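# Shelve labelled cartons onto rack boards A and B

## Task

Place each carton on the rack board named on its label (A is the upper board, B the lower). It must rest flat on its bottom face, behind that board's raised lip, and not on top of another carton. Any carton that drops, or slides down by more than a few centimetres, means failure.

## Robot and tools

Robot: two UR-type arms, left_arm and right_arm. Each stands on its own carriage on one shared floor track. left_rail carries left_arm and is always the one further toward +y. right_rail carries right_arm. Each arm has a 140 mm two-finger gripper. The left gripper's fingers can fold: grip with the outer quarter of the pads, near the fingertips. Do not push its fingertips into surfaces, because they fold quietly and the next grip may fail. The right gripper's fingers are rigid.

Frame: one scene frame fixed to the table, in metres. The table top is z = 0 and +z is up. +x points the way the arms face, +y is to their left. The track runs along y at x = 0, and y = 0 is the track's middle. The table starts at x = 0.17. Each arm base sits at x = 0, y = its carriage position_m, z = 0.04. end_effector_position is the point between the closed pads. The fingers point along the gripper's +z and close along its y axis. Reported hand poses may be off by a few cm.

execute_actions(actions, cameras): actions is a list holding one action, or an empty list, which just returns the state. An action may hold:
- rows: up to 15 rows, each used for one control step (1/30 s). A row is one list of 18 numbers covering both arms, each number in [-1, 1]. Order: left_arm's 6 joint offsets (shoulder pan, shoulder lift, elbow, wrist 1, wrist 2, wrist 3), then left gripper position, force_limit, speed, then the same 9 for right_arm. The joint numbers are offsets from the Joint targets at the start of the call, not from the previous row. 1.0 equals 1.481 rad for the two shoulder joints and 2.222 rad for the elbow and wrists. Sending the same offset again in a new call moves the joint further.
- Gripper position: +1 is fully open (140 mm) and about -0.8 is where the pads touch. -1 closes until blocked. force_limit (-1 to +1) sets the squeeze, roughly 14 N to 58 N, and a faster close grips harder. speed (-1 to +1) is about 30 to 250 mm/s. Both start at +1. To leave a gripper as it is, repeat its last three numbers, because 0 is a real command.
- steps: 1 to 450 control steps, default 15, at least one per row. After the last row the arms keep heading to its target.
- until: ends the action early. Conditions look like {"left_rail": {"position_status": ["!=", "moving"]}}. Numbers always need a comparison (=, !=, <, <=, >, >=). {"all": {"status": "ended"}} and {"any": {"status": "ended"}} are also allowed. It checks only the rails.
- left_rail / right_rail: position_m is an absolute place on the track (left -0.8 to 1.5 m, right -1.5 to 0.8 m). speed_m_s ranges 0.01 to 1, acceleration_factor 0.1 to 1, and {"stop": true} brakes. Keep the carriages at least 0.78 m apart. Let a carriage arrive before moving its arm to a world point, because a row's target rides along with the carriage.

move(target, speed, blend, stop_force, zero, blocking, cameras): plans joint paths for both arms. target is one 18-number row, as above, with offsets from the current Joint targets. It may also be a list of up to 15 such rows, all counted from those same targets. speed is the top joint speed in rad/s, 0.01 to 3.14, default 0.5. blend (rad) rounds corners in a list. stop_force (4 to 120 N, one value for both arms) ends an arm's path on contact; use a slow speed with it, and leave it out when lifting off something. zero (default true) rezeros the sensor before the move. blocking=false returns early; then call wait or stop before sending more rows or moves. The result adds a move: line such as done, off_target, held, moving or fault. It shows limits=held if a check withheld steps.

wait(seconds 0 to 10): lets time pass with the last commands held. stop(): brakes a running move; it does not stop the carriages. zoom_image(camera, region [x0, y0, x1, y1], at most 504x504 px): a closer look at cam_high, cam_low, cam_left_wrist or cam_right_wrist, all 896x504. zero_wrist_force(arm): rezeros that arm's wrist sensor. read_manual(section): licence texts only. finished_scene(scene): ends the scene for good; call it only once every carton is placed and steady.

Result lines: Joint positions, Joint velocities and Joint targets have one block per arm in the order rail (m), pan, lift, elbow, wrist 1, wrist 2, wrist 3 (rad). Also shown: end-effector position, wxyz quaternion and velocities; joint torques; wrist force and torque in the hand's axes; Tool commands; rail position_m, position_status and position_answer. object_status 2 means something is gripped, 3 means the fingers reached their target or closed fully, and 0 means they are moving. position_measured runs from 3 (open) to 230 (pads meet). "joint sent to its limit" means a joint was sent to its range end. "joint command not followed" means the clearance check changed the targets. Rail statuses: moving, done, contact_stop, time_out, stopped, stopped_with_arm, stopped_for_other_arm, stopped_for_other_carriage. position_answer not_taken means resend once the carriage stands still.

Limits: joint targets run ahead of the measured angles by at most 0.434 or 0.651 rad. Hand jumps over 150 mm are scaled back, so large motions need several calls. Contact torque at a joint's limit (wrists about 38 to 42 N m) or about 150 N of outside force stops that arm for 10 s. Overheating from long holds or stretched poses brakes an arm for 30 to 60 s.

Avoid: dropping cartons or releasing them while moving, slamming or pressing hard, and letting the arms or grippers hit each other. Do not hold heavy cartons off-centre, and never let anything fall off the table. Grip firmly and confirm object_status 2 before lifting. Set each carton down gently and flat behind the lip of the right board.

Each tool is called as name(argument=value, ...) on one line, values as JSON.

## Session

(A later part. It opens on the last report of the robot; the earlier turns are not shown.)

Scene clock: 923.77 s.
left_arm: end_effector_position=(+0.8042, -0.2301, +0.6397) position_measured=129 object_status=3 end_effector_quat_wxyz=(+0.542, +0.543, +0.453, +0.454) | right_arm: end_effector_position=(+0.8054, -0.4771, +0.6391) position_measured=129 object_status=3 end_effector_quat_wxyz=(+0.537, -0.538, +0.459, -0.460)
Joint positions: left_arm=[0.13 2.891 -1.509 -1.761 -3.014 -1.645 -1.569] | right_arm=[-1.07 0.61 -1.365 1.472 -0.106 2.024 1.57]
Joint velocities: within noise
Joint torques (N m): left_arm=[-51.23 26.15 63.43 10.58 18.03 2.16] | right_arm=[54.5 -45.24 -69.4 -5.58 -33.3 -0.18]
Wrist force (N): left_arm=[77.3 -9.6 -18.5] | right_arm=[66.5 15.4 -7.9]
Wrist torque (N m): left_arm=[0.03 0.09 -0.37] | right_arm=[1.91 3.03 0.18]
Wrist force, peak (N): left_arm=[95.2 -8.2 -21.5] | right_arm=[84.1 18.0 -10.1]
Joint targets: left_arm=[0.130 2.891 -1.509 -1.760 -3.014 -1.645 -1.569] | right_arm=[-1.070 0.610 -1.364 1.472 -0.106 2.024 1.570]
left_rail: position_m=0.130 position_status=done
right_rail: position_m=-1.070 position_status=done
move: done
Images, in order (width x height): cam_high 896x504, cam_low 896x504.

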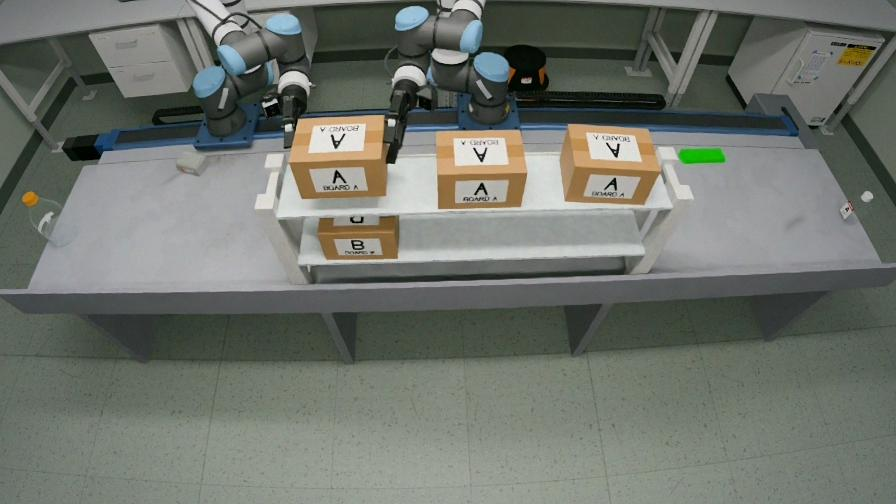

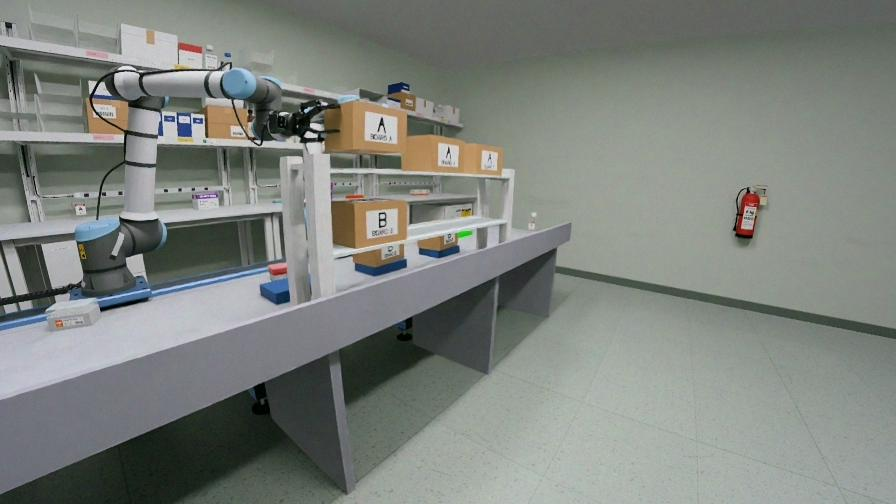

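move(target=[[0,-0.0069,-0.0268,0.0313,0,0,0,1,-1,0,0.0057,0.0257,-0.0304,0,0,0,1,-1],[0,-0.0163,-0.0500,0.0608,0,0,0,1,-1,0,0.0134,0.0480,-0.0578,0,0,0,1,-1]], speed=0.04, stop_force=8, blend=0.02, cameras=["cam_high"])

zoom_image(camera="cam_high", region=[240, 100, 480, 230])

Scene clock: 937.87 s.
left_arm: end_effector_position=(+0.8044, -0.2301, +0.5772) position_measured=129 object_status=3 end_effector_quat_wxyz=(+0.542, +0.543, +0.453, +0.454) | right_arm: end_effector_position=(+0.8056, -0.4770, +0.5769) position_measured=129 object_status=3 end_effector_quat_wxyz=(+0.538, -0.537, +0.459, -0.460)
Joint positions: left_arm=[0.13 2.891 -1.528 -1.853 -2.902 -1.645 -1.569] | right_arm=[-1.07 0.61 -1.348 1.563 -0.216 2.024 1.57]
Joint velocities: within noise
Joint torques (N m): left_arm=[-58.67 52.79 56.95 3.51 21.12 2.1] | right_arm=[59.91 -74.49 -63.26 -4.62 -30.47 0.1]
Wrist force (N): left_arm=[75.4 -4.0 -17.3] | right_arm=[67.1 8.0 -8.5]
Wrist torque (N m): left_arm=[-0.27 0.09 -0.45] | right_arm=[1.91 2.84 0.15]
Wrist force, peak (N): left_arm=[79.7 -8.1 -18.7] | right_arm=[68.9 16.8 -8.6]
Joint targets: left_arm=[0.130 2.891 -1.528 -1.853 -2.902 -1.645 -1.569] | right_arm=[-1.070 0.610 -1.348 1.563 -0.216 2.024 1.570]
left_rail: position_m=0.130 position_status=done
right_rail: position_m=-1.070 position_status=done
move: contact (left_arm, right_arm); path passed 1 of 2 targets; left_arm: the wrist 1 is farthest, 0.023 rad from its target; right_arm: the wrist 1 is farthest, 0.018 rad from its target
Images, in order (width x height): cam_high 896x504.

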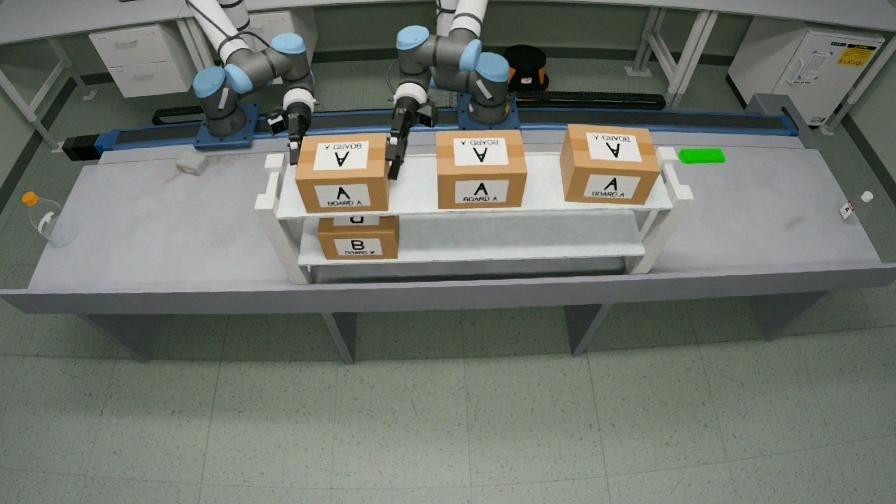

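Scaled by 2.100.

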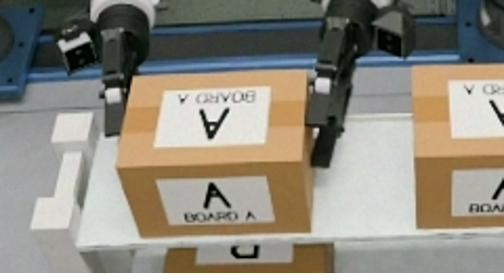

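move(target=[[0.0312,0.0153,-0.0102,0,0.0208,0,0,1,-1,-0.0165,-0.0167,0.0134,-0.0018,-0.0110,0,0,1,-1],[0.0312,0.0281,0.0302,-0.0490,0.0208,0,0,1,-1,-0.0165,-0.0279,-0.0256,0.0446,-0.0110,0,0,1,-1],[0.0082,0.1044,-0.0129,-0.0568,0.0054,0,0,1,-1,0.0284,-0.0822,0.0160,0.0392,0.0189,0,0,1,-1],[-0.0234,0.1796,-0.0495,-0.0703,-0.0156,0,0,1,-1,0.0818,-0.1303,0.0504,0.0369,0.0545,0,0,1,-1]], speed=[0.06,0.1,0.15,0.2], cameras=["cam_high","cam_low","cam_right_wrist","cam_left_wrist"])

zoom_image(camera="cam_low", region=[310, 120, 530, 260])

Scene clock: 969.10 s.
left_arm: end_effector_position=(+0.6540, -0.2051, +0.6367) position_measured=129 object_status=3 end_effector_quat_wxyz=(+0.542, +0.543, +0.453, +0.454) | right_arm: end_effector_position=(+0.6557, -0.4972, +0.6371) position_measured=129 object_status=3 end_effector_quat_wxyz=(+0.537, -0.537, +0.459, -0.460)
Joint positions: left_arm=[0.13 2.856 -1.262 -1.963 -3.058 -1.679 -1.569] | right_arm=[-1.07 0.731 -1.541 1.675 -0.134 2.145 1.57]
Joint velocities: within noise
Joint torques (N m): left_arm=[-8.9 34.68 41.18 0.62 -1.88 2.27] | right_arm=[16.06 -73.78 -41.71 -3.84 1.27 0.31]
Wrist force (N): left_arm=[1.7 -5.2 -5.8] | right_arm=[2.6 7.1 0.3]
Wrist torque (N m): left_arm=[-0.53 -0.54 -0.13] | right_arm=[1.68 -0.33 0.16]
Wrist force, peak (N): left_arm=[75.9 -4.0 -17.3] | right_arm=[67.2 7.8 -8.3]
Joint targets: left_arm=[0.130 2.856 -1.262 -1.963 -3.058 -1.679 -1.569] | right_arm=[-1.070 0.731 -1.541 1.675 -0.134 2.145 1.570]
left_rail: position_m=0.130 position_status=done
right_rail: position_m=-1.070 position_status=done
move: done
camera_calibration:
cam_left_wrist: T_world_to_cam=[[0.0562978, 0.0245956, 0.998111, -0.658809], [-0.468091, -0.882368, 0.0481458, 0.0981571], [0.881885, -0.469917, -0.0381624, -0.461971], [0, 0, 0, 1]] pos_world=[0.490441, -0.114273, 0.635208]
cam_right_wrist: T_world_to_cam=[[-0.0292472, 0.0529237, -0.99817, 0.692768], [-0.471167, 0.879969, 0.0604622, 0.70768], [0.881559, 0.472073, -0.000800718, -0.161124], [0, 0, 0, 1]] pos_world=[0.495737, -0.583339, 0.648583]

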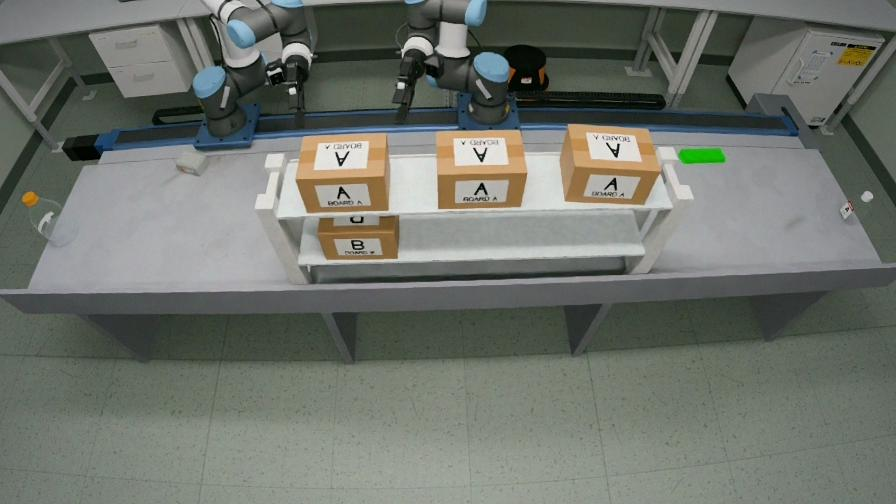

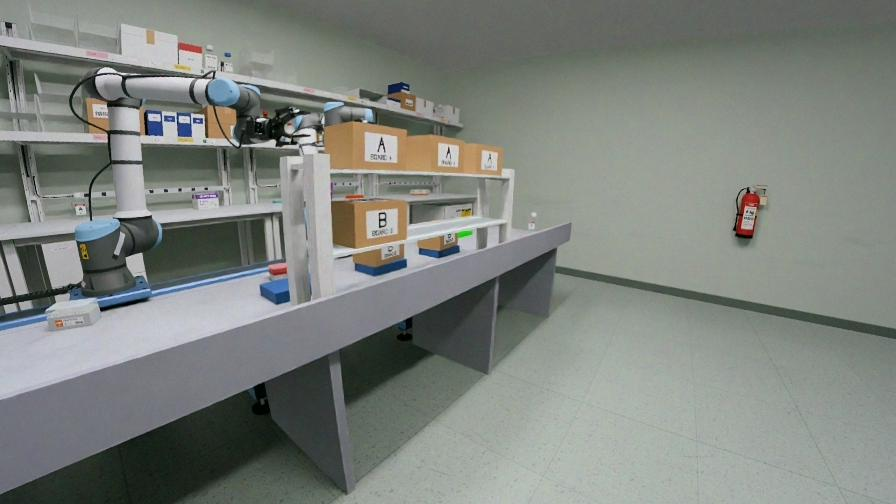

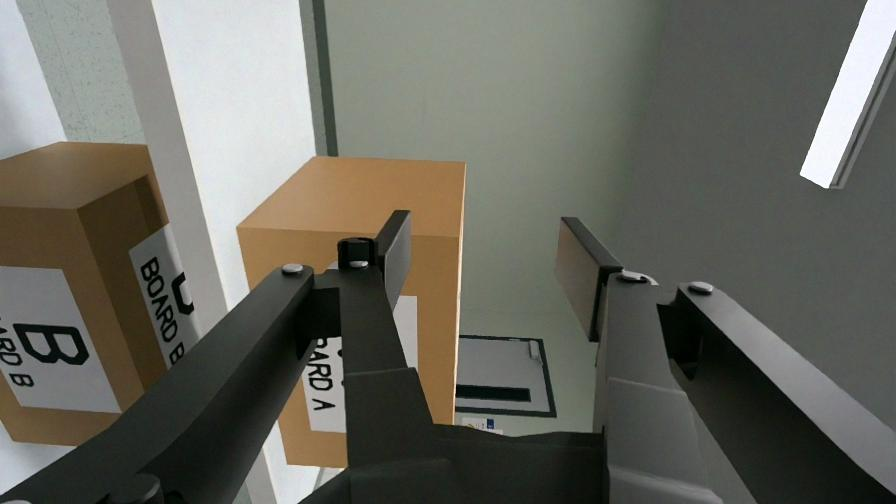

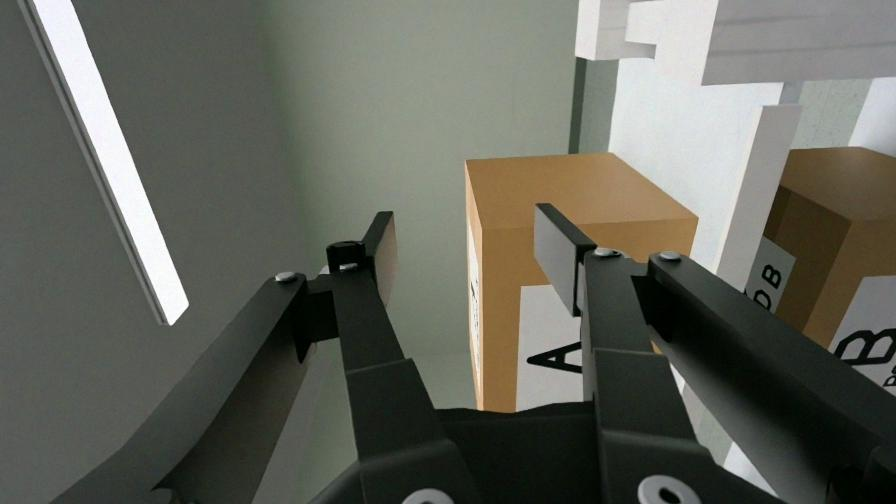

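Scaled by 2.291.

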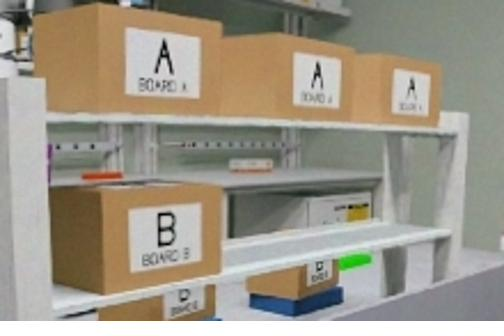

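move(target=[-0.2578,0.0094,-0.1561,0.1498,-0.1752,0,0,1,-1,-0.0429,-0.2380,0.2857,-0.1271,-0.0346,0,0,1,-1], speed=0.4, cameras=[])

execute_actions(actions=[{"left_rail":{"position_m":0.6,"speed_m_s":0.25,"acceleration_factor":0.5},"steps":150,"until":{"left_rail":{"position_status":["!=","moving"]}}}], cameras=[])

execute_actions(actions=[{"right_rail":{"position_m":-0.6,"speed_m_s":0.25,"acceleration_factor":0.5},"steps":150,"until":{"right_rail":{"position_status":["!=","moving"]}}}])

Scene clock: 981.77 s.
left_arm: end_effector_position=(+0.4857, -0.2675, +0.4506) position_measured=129 object_status=3 end_effector_quat_wxyz=(+0.540, +0.541, +0.455, +0.456) | right_arm: end_effector_position=(+0.4860, -0.6725, +0.4510) position_measured=129 object_status=3 end_effector_quat_wxyz=(+0.541, -0.540, +0.456, -0.456)
Joint positions: left_arm=[0.13 2.474 -1.248 -2.31 -2.725 -2.069 -1.569] | right_arm=[-1.07 0.667 -1.894 2.31 -0.416 2.068 1.57]
Joint velocities: within noise
Joint torques (N m): left_arm=[-8.37 31.65 37.31 5.3 -2.01 2.01] | right_arm=[-11.35 -35.27 -37.02 -4.07 -2.26 -0.3]
Wrist force (N): left_arm=[1.9 -5.3 -5.9] | right_arm=[2.7 7.4 -0.2]
Wrist torque (N m): left_arm=[-0.55 -0.58 -0.11] | right_arm=[1.76 -0.35 0.16]
Wrist force, peak (N): left_arm=[1.4 -6.6 -7.2] | right_arm=[3.9 9.1 -1.7]
Joint targets: left_arm=[0.130 2.474 -1.248 -2.310 -2.725 -2.069 -1.569] | right_arm=[-1.070 0.667 -1.894 2.310 -0.416 2.068 1.570]
left_rail: position_m=0.130 position_status=done
right_rail: position_m=-1.070 position_status=done
move: done
No camera images: "cameras" was empty.

Scene clock: 984.83 s.
left_arm: end_effector_position=(+0.4857, +0.2024, +0.4505) position_measured=129 object_status=3 end_effector_quat_wxyz=(+0.540, +0.541, +0.455, +0.456) end_effector_velocity=(+0.000, +0.001, -0.001) end_effector_angular_velocity=(+0.001, +0.001, +0.000) | right_arm: end_effector_position=(+0.4859, -0.6725, +0.4510) position_measured=129 object_status=3 end_effector_quat_wxyz=(+0.541, -0.541, +0.456, -0.456)
Joint positions: left_arm=[0.6 2.474 -1.248 -2.31 -2.725 -2.069 -1.569] | right_arm=[-1.07 0.667 -1.894 2.31 -0.416 2.068 1.57]
Joint velocities: left_arm=[0.001 0 0 -0.001 0 0 0] | right_arm=[within noise]
Joint torques (N m): left_arm=[-5.61 27.72 43.38 2.78 -1.12 2.15] | right_arm=[-9.83 -34.25 -45.08 -2.37 -1.62 0.05]
Wrist force (N): left_arm=[1.8 -5.5 -6.1] | right_arm=[2.5 7.6 -0.1]
Wrist torque (N m): left_arm=[-0.60 -0.57 -0.11] | right_arm=[1.82 -0.30 0.16]
Wrist force, peak (N): left_arm=[2.1 -5.6 -6.4] | right_arm=[2.8 7.5 -0.3]
Joint targets: left_arm=[0.600 2.474 -1.248 -2.310 -2.725 -2.069 -1.569] | right_arm=[-1.070 0.667 -1.894 2.310 -0.416 2.068 1.570]
Tool commands: left_gripper/position=+0.0 left_gripper/force_limit=+1.0 left_gripper/speed=-1.0 right_gripper/position=+0.0 right_gripper/force_limit=+1.0 right_gripper/speed=-1.0
left_rail: position_m=0.600 speed_m_s=0.25 position_status=done
right_rail: position_m=-1.070 position_status=done
No camera images: "cameras" was empty.

Scene clock: 987.90 s.
left_arm: end_effector_position=(+0.4857, +0.2025, +0.4505) position_measured=129 object_status=3 end_effector_quat_wxyz=(+0.540, +0.541, +0.455, +0.456) | right_arm: end_effector_position=(+0.4859, -0.2026, +0.4510) position_measured=129 object_status=3 end_effector_quat_wxyz=(+0.541, -0.540, +0.456, -0.456) end_effector_velocity=(+0.000, +0.001, -0.001) end_effector_angular_velocity=(+0.000, +0.001, +0.001)
Joint positions: left_arm=[0.6 2.474 -1.248 -2.31 -2.725 -2.069 -1.569] | right_arm=[-0.6 0.667 -1.894 2.31 -0.416 2.068 1.57]
Joint velocities: left_arm=[within noise] | right_arm=[0.001 0 0.001 0.001 -0.001 -0.001 0.001]
Joint torques (N m): left_arm=[-3.46 22.2 49.34 0.7 -0.11 1.95] | right_arm=[-7.22 -15.32 -48.32 -0.62 -1.13 0.2]
Wrist force (N): left_arm=[1.7 -5.4 -6.3] | right_arm=[2.5 7.3 -0.2]
Wrist torque (N m): left_arm=[-0.58 -0.53 -0.11] | right_arm=[1.75 -0.32 0.16]
Wrist force, peak (N): left_arm=[1.6 -5.6 -6.3] | right_arm=[3.2 7.6 -0.5]
Joint targets: left_arm=[0.600 2.474 -1.248 -2.310 -2.725 -2.069 -1.569] | right_arm=[-0.600 0.667 -1.894 2.310 -0.416 2.068 1.570]
Tool commands: left_gripper/position=+0.0 left_gripper/force_limit=+1.0 left_gripper/speed=-1.0 right_gripper/position=+0.0 right_gripper/force_limit=+1.0 right_gripper/speed=-1.0
left_rail: position_m=0.600 speed_m_s=0.25 position_status=done
right_rail: position_m=-0.600 speed_m_s=0.25 position_status=done
camera_calibration:
cam_left_wrist: T_world_to_cam=[[0.0562006, 0.024969, 0.998107, -0.473517], [-0.461478, -0.885844, 0.0481451, 0.385476], [0.88537, -0.463311, -0.0382624, -0.132075], [0, 0, 0, 1]] pos_world=[0.321436, 0.292103, 0.449009]
cam_right_wrist: T_world_to_cam=[[-0.0297745, 0.0526248, -0.99817, 0.486687], [-0.482865, 0.873605, 0.0604609, 0.384144], [0.875189, 0.483781, -0.000600523, -0.14529], [0, 0, 0, 1]] pos_world=[0.327137, -0.290913, 0.462483]

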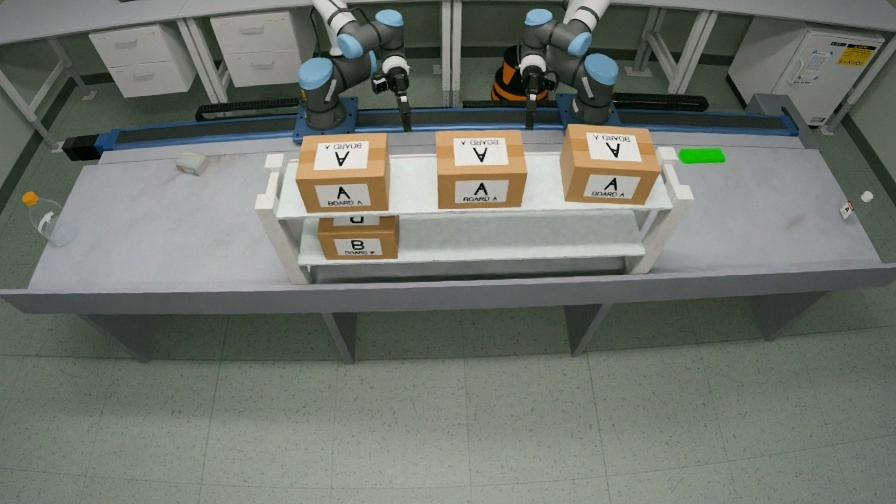

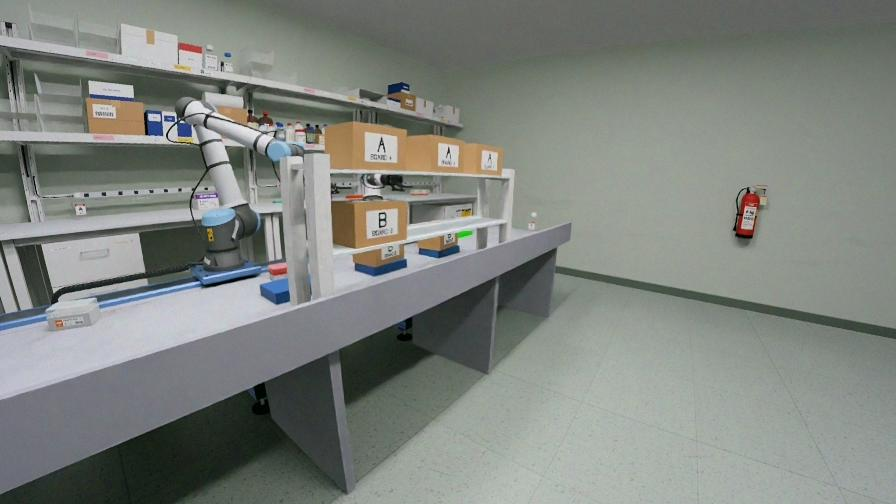

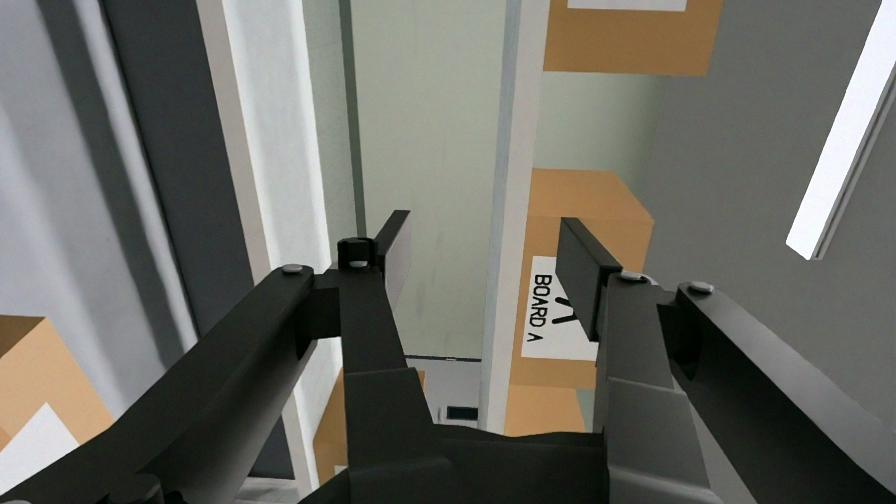

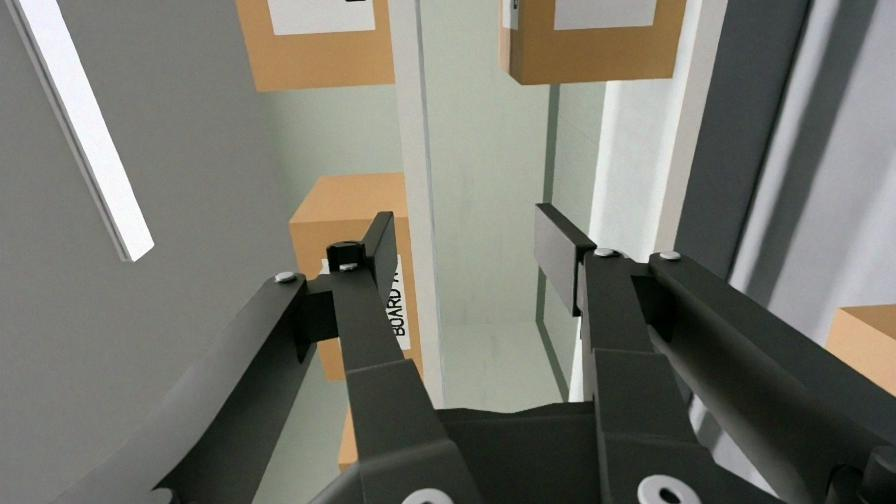

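zoom_image(camera="cam_low", region=[340, 210, 480, 280])

zoom_image(camera="cam_right_wrist", region=[640, 260, 896, 504])

zoom_image(camera="cam_left_wrist", region=[0, 260, 256, 504])

Scaled by 3.600.

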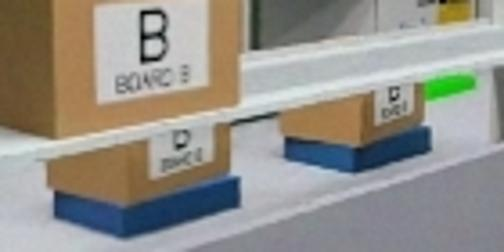

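Scaled by 1.969.

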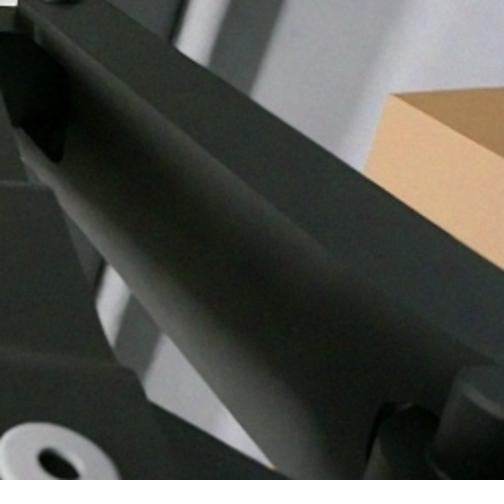

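Scaled by 1.969.

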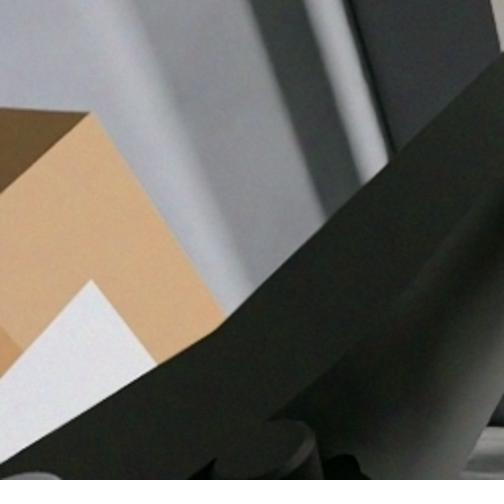

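move(target=[[-0.1546,-0.0687,0.0313,0.0144,-0.1509,0,0,1,-1,-0.0224,-0.0104,0.0043,0.0027,-0.0645,0,0,1,-1],[-0.1546,-0.4388,-0.0797,0.3721,-0.1509,0,0,1,-1,-0.0224,0.4047,0.1275,-0.3972,-0.0645,0,0,1,-1]], speed=[0.4,0.3], stop_force=12)

Scene clock: 1017.40 s.
left_arm: end_effector_position=(+0.4414, +0.1725, +0.1397) position_measured=129 object_status=3 end_effector_quat_wxyz=(+0.515, +0.516, +0.483, +0.484) | right_arm: end_effector_position=(+0.4827, -0.1756, +0.1397) position_measured=129 object_status=3 end_effector_quat_wxyz=(+0.565, -0.565, +0.425, -0.426)
Joint positions: left_arm=[0.6 2.245 -1.898 -2.487 -1.898 -2.404 -1.569] | right_arm=[-0.6 0.634 -1.294 2.593 -1.299 1.925 1.57]
Joint velocities: within noise
Joint torques (N m): left_arm=[-7.97 30.73 11.46 4.51 -1.46 1.95] | right_arm=[-10.63 -25.44 -9.03 -4.11 -1.92 0.07]
Wrist force (N): left_arm=[1.7 -5.6 -5.7] | right_arm=[2.5 7.1 -0.4]
Wrist torque (N m): left_arm=[-0.61 -0.55 -0.11] | right_arm=[1.70 -0.30 0.14]
Wrist force, peak (N): left_arm=[2.0 -6.5 -5.9] | right_arm=[3.0 8.2 -0.5]
Joint targets: left_arm=[0.600 2.245 -1.898 -2.487 -1.898 -2.404 -1.569] | right_arm=[-0.600 0.634 -1.294 2.593 -1.299 1.925 1.570]
left_rail: position_m=0.600 speed_m_s=0.25 position_status=done
right_rail: position_m=-0.600 speed_m_s=0.25 position_status=done
move: done
camera_calibration:
cam_left_wrist: T_world_to_cam=[[0.0534395, 0.0304892, 0.998106, -0.15974], [-0.364888, -0.929816, 0.0479396, 0.318375], [0.929516, -0.366759, -0.0385638, -0.154675], [0, 0, 0, 1]] pos_world=[0.26848, 0.244172, 0.138209]
cam_right_wrist: T_world_to_cam=[[-0.0355647, 0.0487807, -0.998176, 0.176602], [-0.575915, 0.815278, 0.0603622, 0.412457], [0.816736, 0.577011, -0.000901561, -0.111059], [0, 0, 0, 1]] pos_world=[0.334527, -0.2808, 0.151283]

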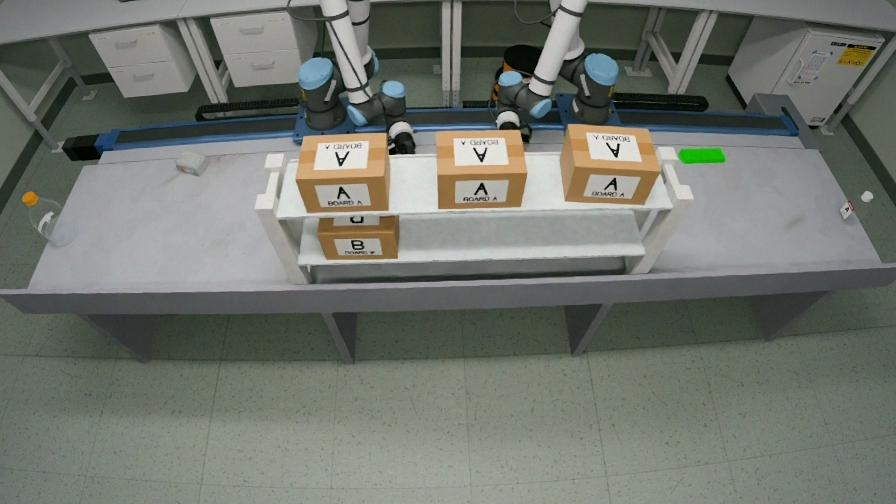

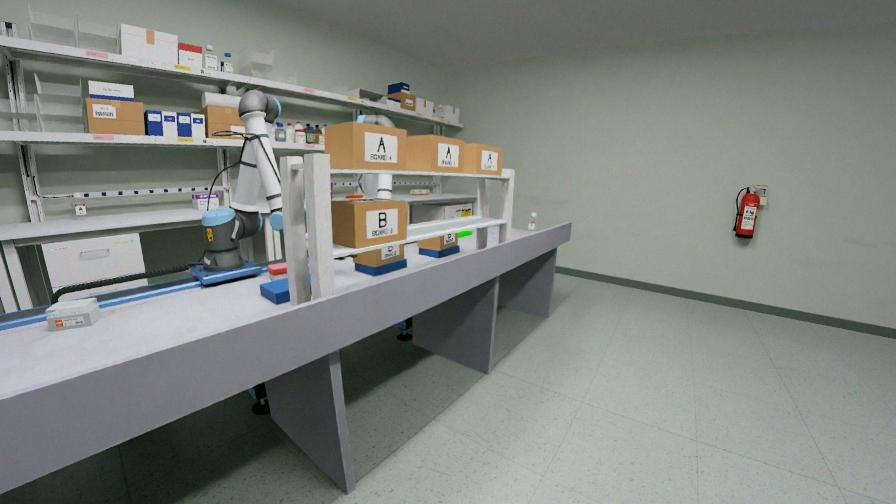

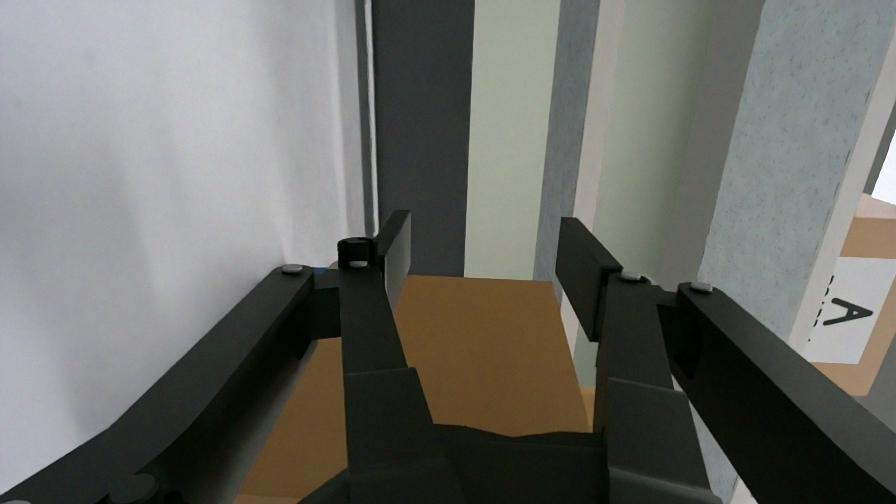

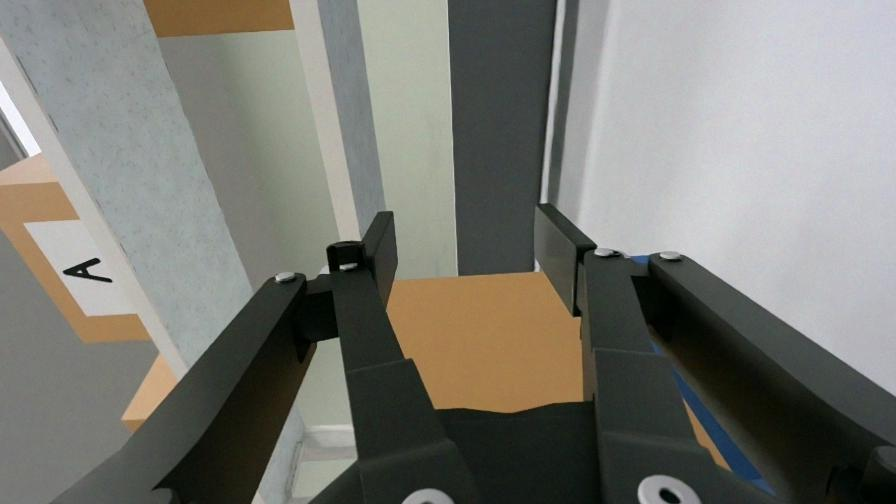

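move(target=[-0.0626,-0.0510,0.0698,-0.0359,-0.0417,0,0,1,-1,0.1234,0.0444,-0.0623,0.0327,0.0822,0,0,1,-1], speed=0.05, stop_force=7, cameras=["cam_left_wrist","cam_right_wrist"])

move(target=[-0.0172,-0.0140,0.0192,-0.0099,-0.0115,0,0,1,-1,0.0339,0.0122,-0.0171,0.0090,0.0226,0,0,1,-1], speed=0.02, stop_force=42, cameras=[])

Scene clock: 1030.63 s.
left_arm: end_effector_position=(+0.4488, +0.1233, +0.1395) position_measured=129 object_status=3 end_effector_quat_wxyz=(+0.515, +0.516, +0.483, +0.484) | right_arm: end_effector_position=(+0.4799, -0.1269, +0.1399) position_measured=129 object_status=3 end_effector_quat_wxyz=(+0.565, -0.565, +0.425, -0.426)
Joint positions: left_arm=[0.6 2.187 -1.945 -2.39 -1.948 -2.462 -1.569] | right_arm=[-0.6 0.748 -1.253 2.507 -1.254 2.039 1.57]
Joint velocities: within noise
Joint torques (N m): left_arm=[5.9 64.58 16.9 4.46 3.72 2.06] | right_arm=[-7.14 -64.12 -12.68 -3.56 -4.23 -0.03]
Wrist force (N): left_arm=[9.7 -4.8 -6.2] | right_arm=[10.2 4.7 -0.3]
Wrist torque (N m): left_arm=[-0.70 -0.45 -0.39] | right_arm=[1.71 -0.13 0.15]
Wrist force, peak (N): left_arm=[20.3 -2.2 -10.6] | right_arm=[22.1 2.7 -3.9]
Joint targets: left_arm=[0.600 2.187 -1.945 -2.390 -1.948 -2.462 -1.569] | right_arm=[-0.600 0.748 -1.253 2.507 -1.254 2.039 1.570]
left_rail: position_m=0.600 speed_m_s=0.25 position_status=done
right_rail: position_m=-0.600 speed_m_s=0.25 position_status=done
move: contact (left_arm, right_arm); left_arm: the elbow is farthest, 0.058 rad from its target; right_arm: the shoulder pan is farthest, 0.069 rad from its target
camera_calibration:
cam_left_wrist: T_world_to_cam=[[0.0534956, 0.0303596, 0.998106, -0.158526], [-0.364889, -0.929821, 0.0478396, 0.275347], [0.929513, -0.366757, -0.0386635, -0.179588], [0, 0, 0, 1]] pos_world=[0.275881, 0.194971, 0.13811]
cam_right_wrist: T_world_to_cam=[[-0.0355669, 0.0487755, -0.998176, 0.174326], [-0.575982, 0.815231, 0.0603592, 0.37114], [0.816688, 0.577078, -0.000901427, -0.136841], [0, 0, 0, 1]] pos_world=[0.331727, -0.2321, 0.151483]
Images, in order (width x height): cam_left_wrist 896x504, cam_right_wrist 896x504.

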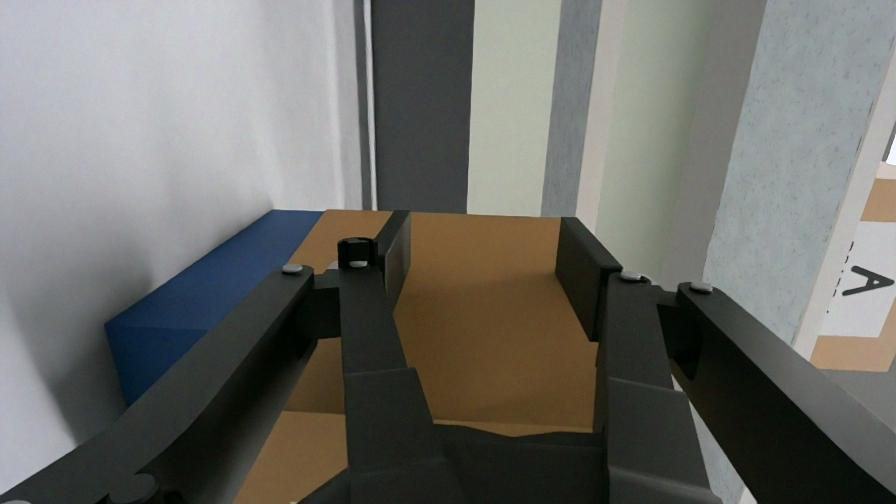

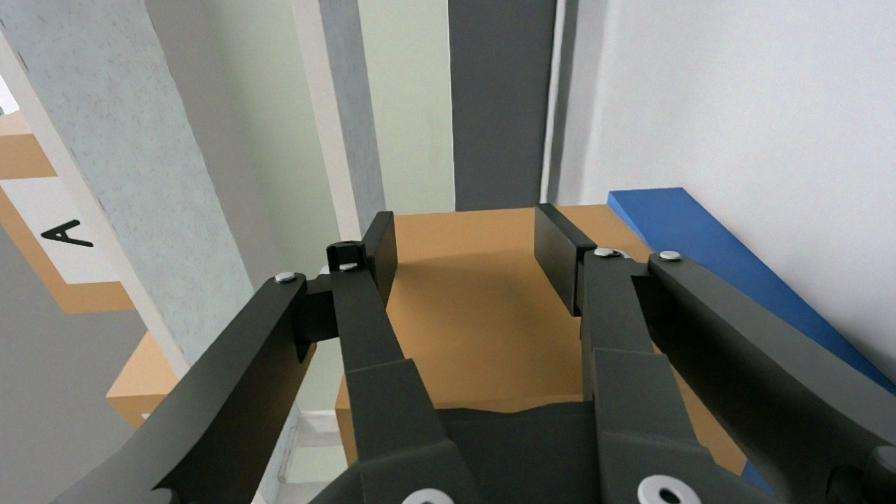

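Scene clock: 1032.10 s.
left_arm: end_effector_position=(+0.4490, +0.1211, +0.1395) position_measured=129 object_status=3 end_effector_quat_wxyz=(+0.515, +0.516, +0.484, +0.484) | right_arm: end_effector_position=(+0.4795, -0.1247, +0.1399) position_measured=129 object_status=3 end_effector_quat_wxyz=(+0.565, -0.565, +0.425, -0.426)
Joint positions: left_arm=[0.6 2.184 -1.948 -2.386 -1.951 -2.465 -1.569] | right_arm=[-0.6 0.754 -1.251 2.503 -1.251 2.045 1.57]
Joint velocities: within noise
Joint torques (N m): left_arm=[-8.76 59.9 34.41 5.91 21.66 2.04] | right_arm=[16.45 -60.5 -27.41 -4.06 -23.27 0.09]
Wrist force (N): left_arm=[49.0 5.1 -16.0] | right_arm=[51.2 -4.2 -11.3]
Wrist torque (N m): left_arm=[-1.35 0.30 -0.98] | right_arm=[1.94 0.97 0.27]
Wrist force, peak (N): left_arm=[55.9 7.2 -19.4] | right_arm=[57.3 -4.3 -13.6]
Joint targets: left_arm=[0.600 2.184 -1.948 -2.386 -1.951 -2.465 -1.569] | right_arm=[-0.600 0.754 -1.251 2.503 -1.251 2.045 1.570]
left_rail: position_m=0.600 speed_m_s=0.25 position_status=done
right_rail: position_m=-0.600 speed_m_s=0.25 position_status=done
move: contact (left_arm, right_arm); left_arm: the elbow is farthest, 0.038 rad from its target; right_arm: the shoulder pan is farthest, 0.045 rad from its target
No camera images: "cameras" was empty.

move(target=[[-0.001,0.0720,0.0070,-0.0542,-0.0007,0,0,1,-1,0.0013,-0.0841,-0.0077,0.0634,0.0009,0,0,1,-1],[-0.001,0.1382,0.0175,-0.1088,-0.0007,0,0,1,-1,0.0013,-0.1608,-0.0194,0.1261,0.0009,0,0,1,-1],[-0.001,0.1973,0.0320,-0.1626,-0.0007,0,0,1,-1,0.0013,-0.2280,-0.0357,0.1872,0.0009,0,0,1,-1],[-0.001,0.2487,0.0503,-0.2152,-0.0007,0,0,1,-1,0.0013,-0.2849,-0.0561,0.2455,0.0009,0,0,1,-1],[-0.001,0.2795,0.0653,-0.2507,-0.0007,0,0,1,-1,0.0013,-0.3185,-0.0726,0.2845,0.0009,0,0,1,-1]], speed=0.12, blend=0.03)

zoom_image(camera="cam_low", region=[310, 140, 510, 280])

Scene clock: 1062.00 s.
left_arm: end_effector_position=(+0.4491, +0.1198, +0.3755) position_measured=129 object_status=3 end_effector_quat_wxyz=(+0.516, +0.515, +0.484, +0.484) | right_arm: end_effector_position=(+0.4795, -0.1237, +0.3754) position_measured=129 object_status=3 end_effector_quat_wxyz=(+0.565, -0.564, +0.425, -0.426)
Joint positions: left_arm=[0.6 2.183 -1.534 -2.241 -2.508 -2.467 -1.569] | right_arm=[-0.6 0.755 -1.723 2.341 -0.619 2.047 1.57]
Joint velocities: within noise
Joint torques (N m): left_arm=[-28.33 41.61 77.24 6.11 34.24 1.99] | right_arm=[44.19 -45.52 -74.65 -6.87 -34.53 0.23]
Wrist force (N): left_arm=[79.1 -9.8 -19.8] | right_arm=[77.2 16.7 -10.6]
Wrist torque (N m): left_arm=[-0.51 0.76 -0.79] | right_arm=[1.76 1.80 0.09]
Wrist force, peak (N): left_arm=[87.6 -10.6 -20.8] | right_arm=[85.6 16.4 -12.2]
Joint targets: left_arm=[0.600 2.183 -1.534 -2.241 -2.508 -2.467 -1.569] | right_arm=[-0.600 0.755 -1.723 2.341 -0.619 2.047 1.570]
left_rail: position_m=0.600 speed_m_s=0.25 position_status=done
right_rail: position_m=-0.600 speed_m_s=0.25 position_status=done
move: done
camera_calibration:
cam_left_wrist: T_world_to_cam=[[0.0522725, 0.0319421, 0.998122, -0.393658], [-0.364502, -0.92992, 0.0488488, 0.260411], [0.929734, -0.366371, -0.0369663, -0.172924], [0, 0, 0, 1]] pos_world=[0.276272, 0.191381, 0.373805]
cam_right_wrist: T_world_to_cam=[[-0.034936, 0.0493371, -0.998171, 0.408945], [-0.575476, 0.815581, 0.0604538, 0.353976], [0.817072, 0.576536, -0.000100807, -0.138708], [0, 0, 0, 1]] pos_world=[0.331326, -0.228902, 0.386784]

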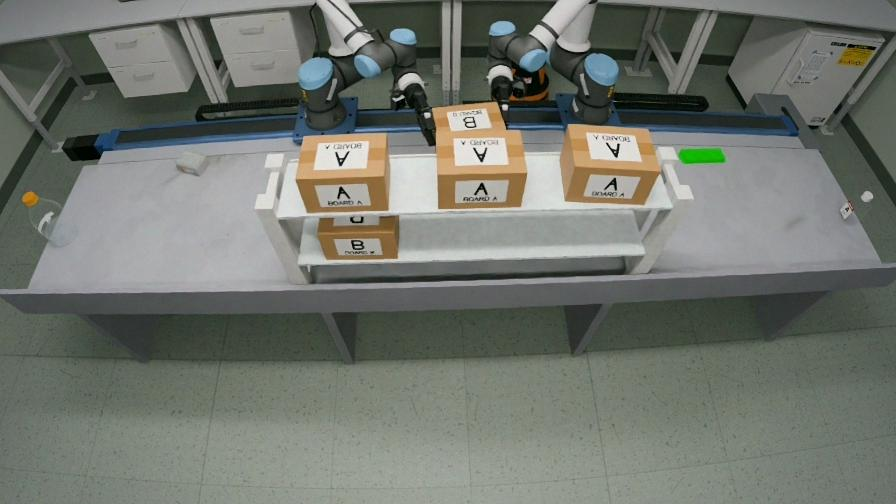

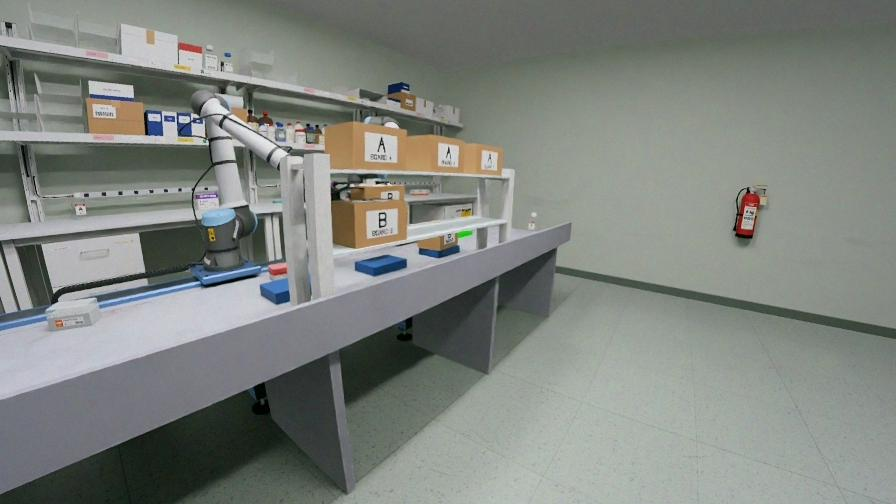

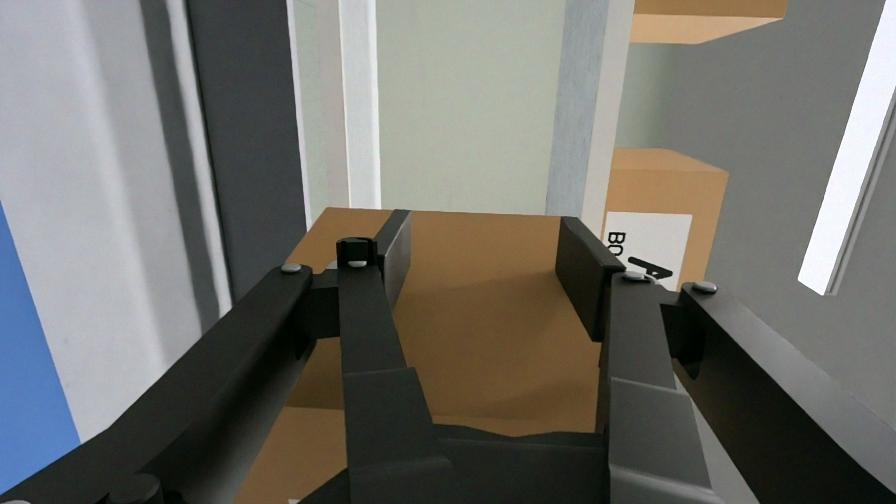

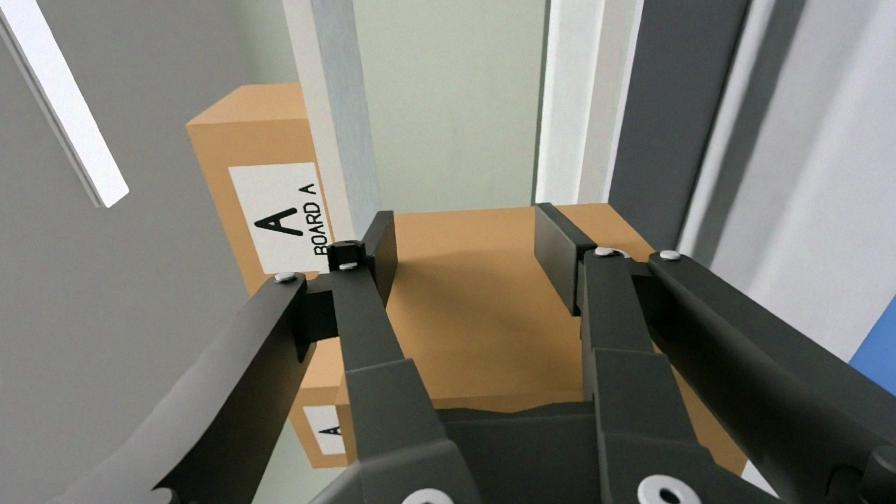

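Scaled by 2.520.

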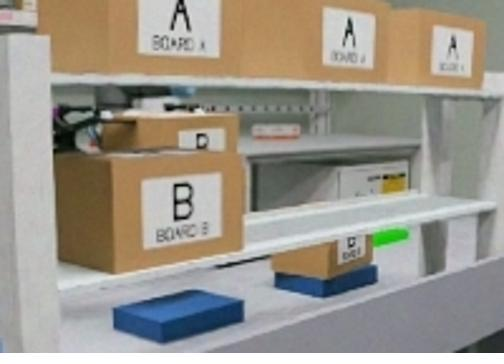

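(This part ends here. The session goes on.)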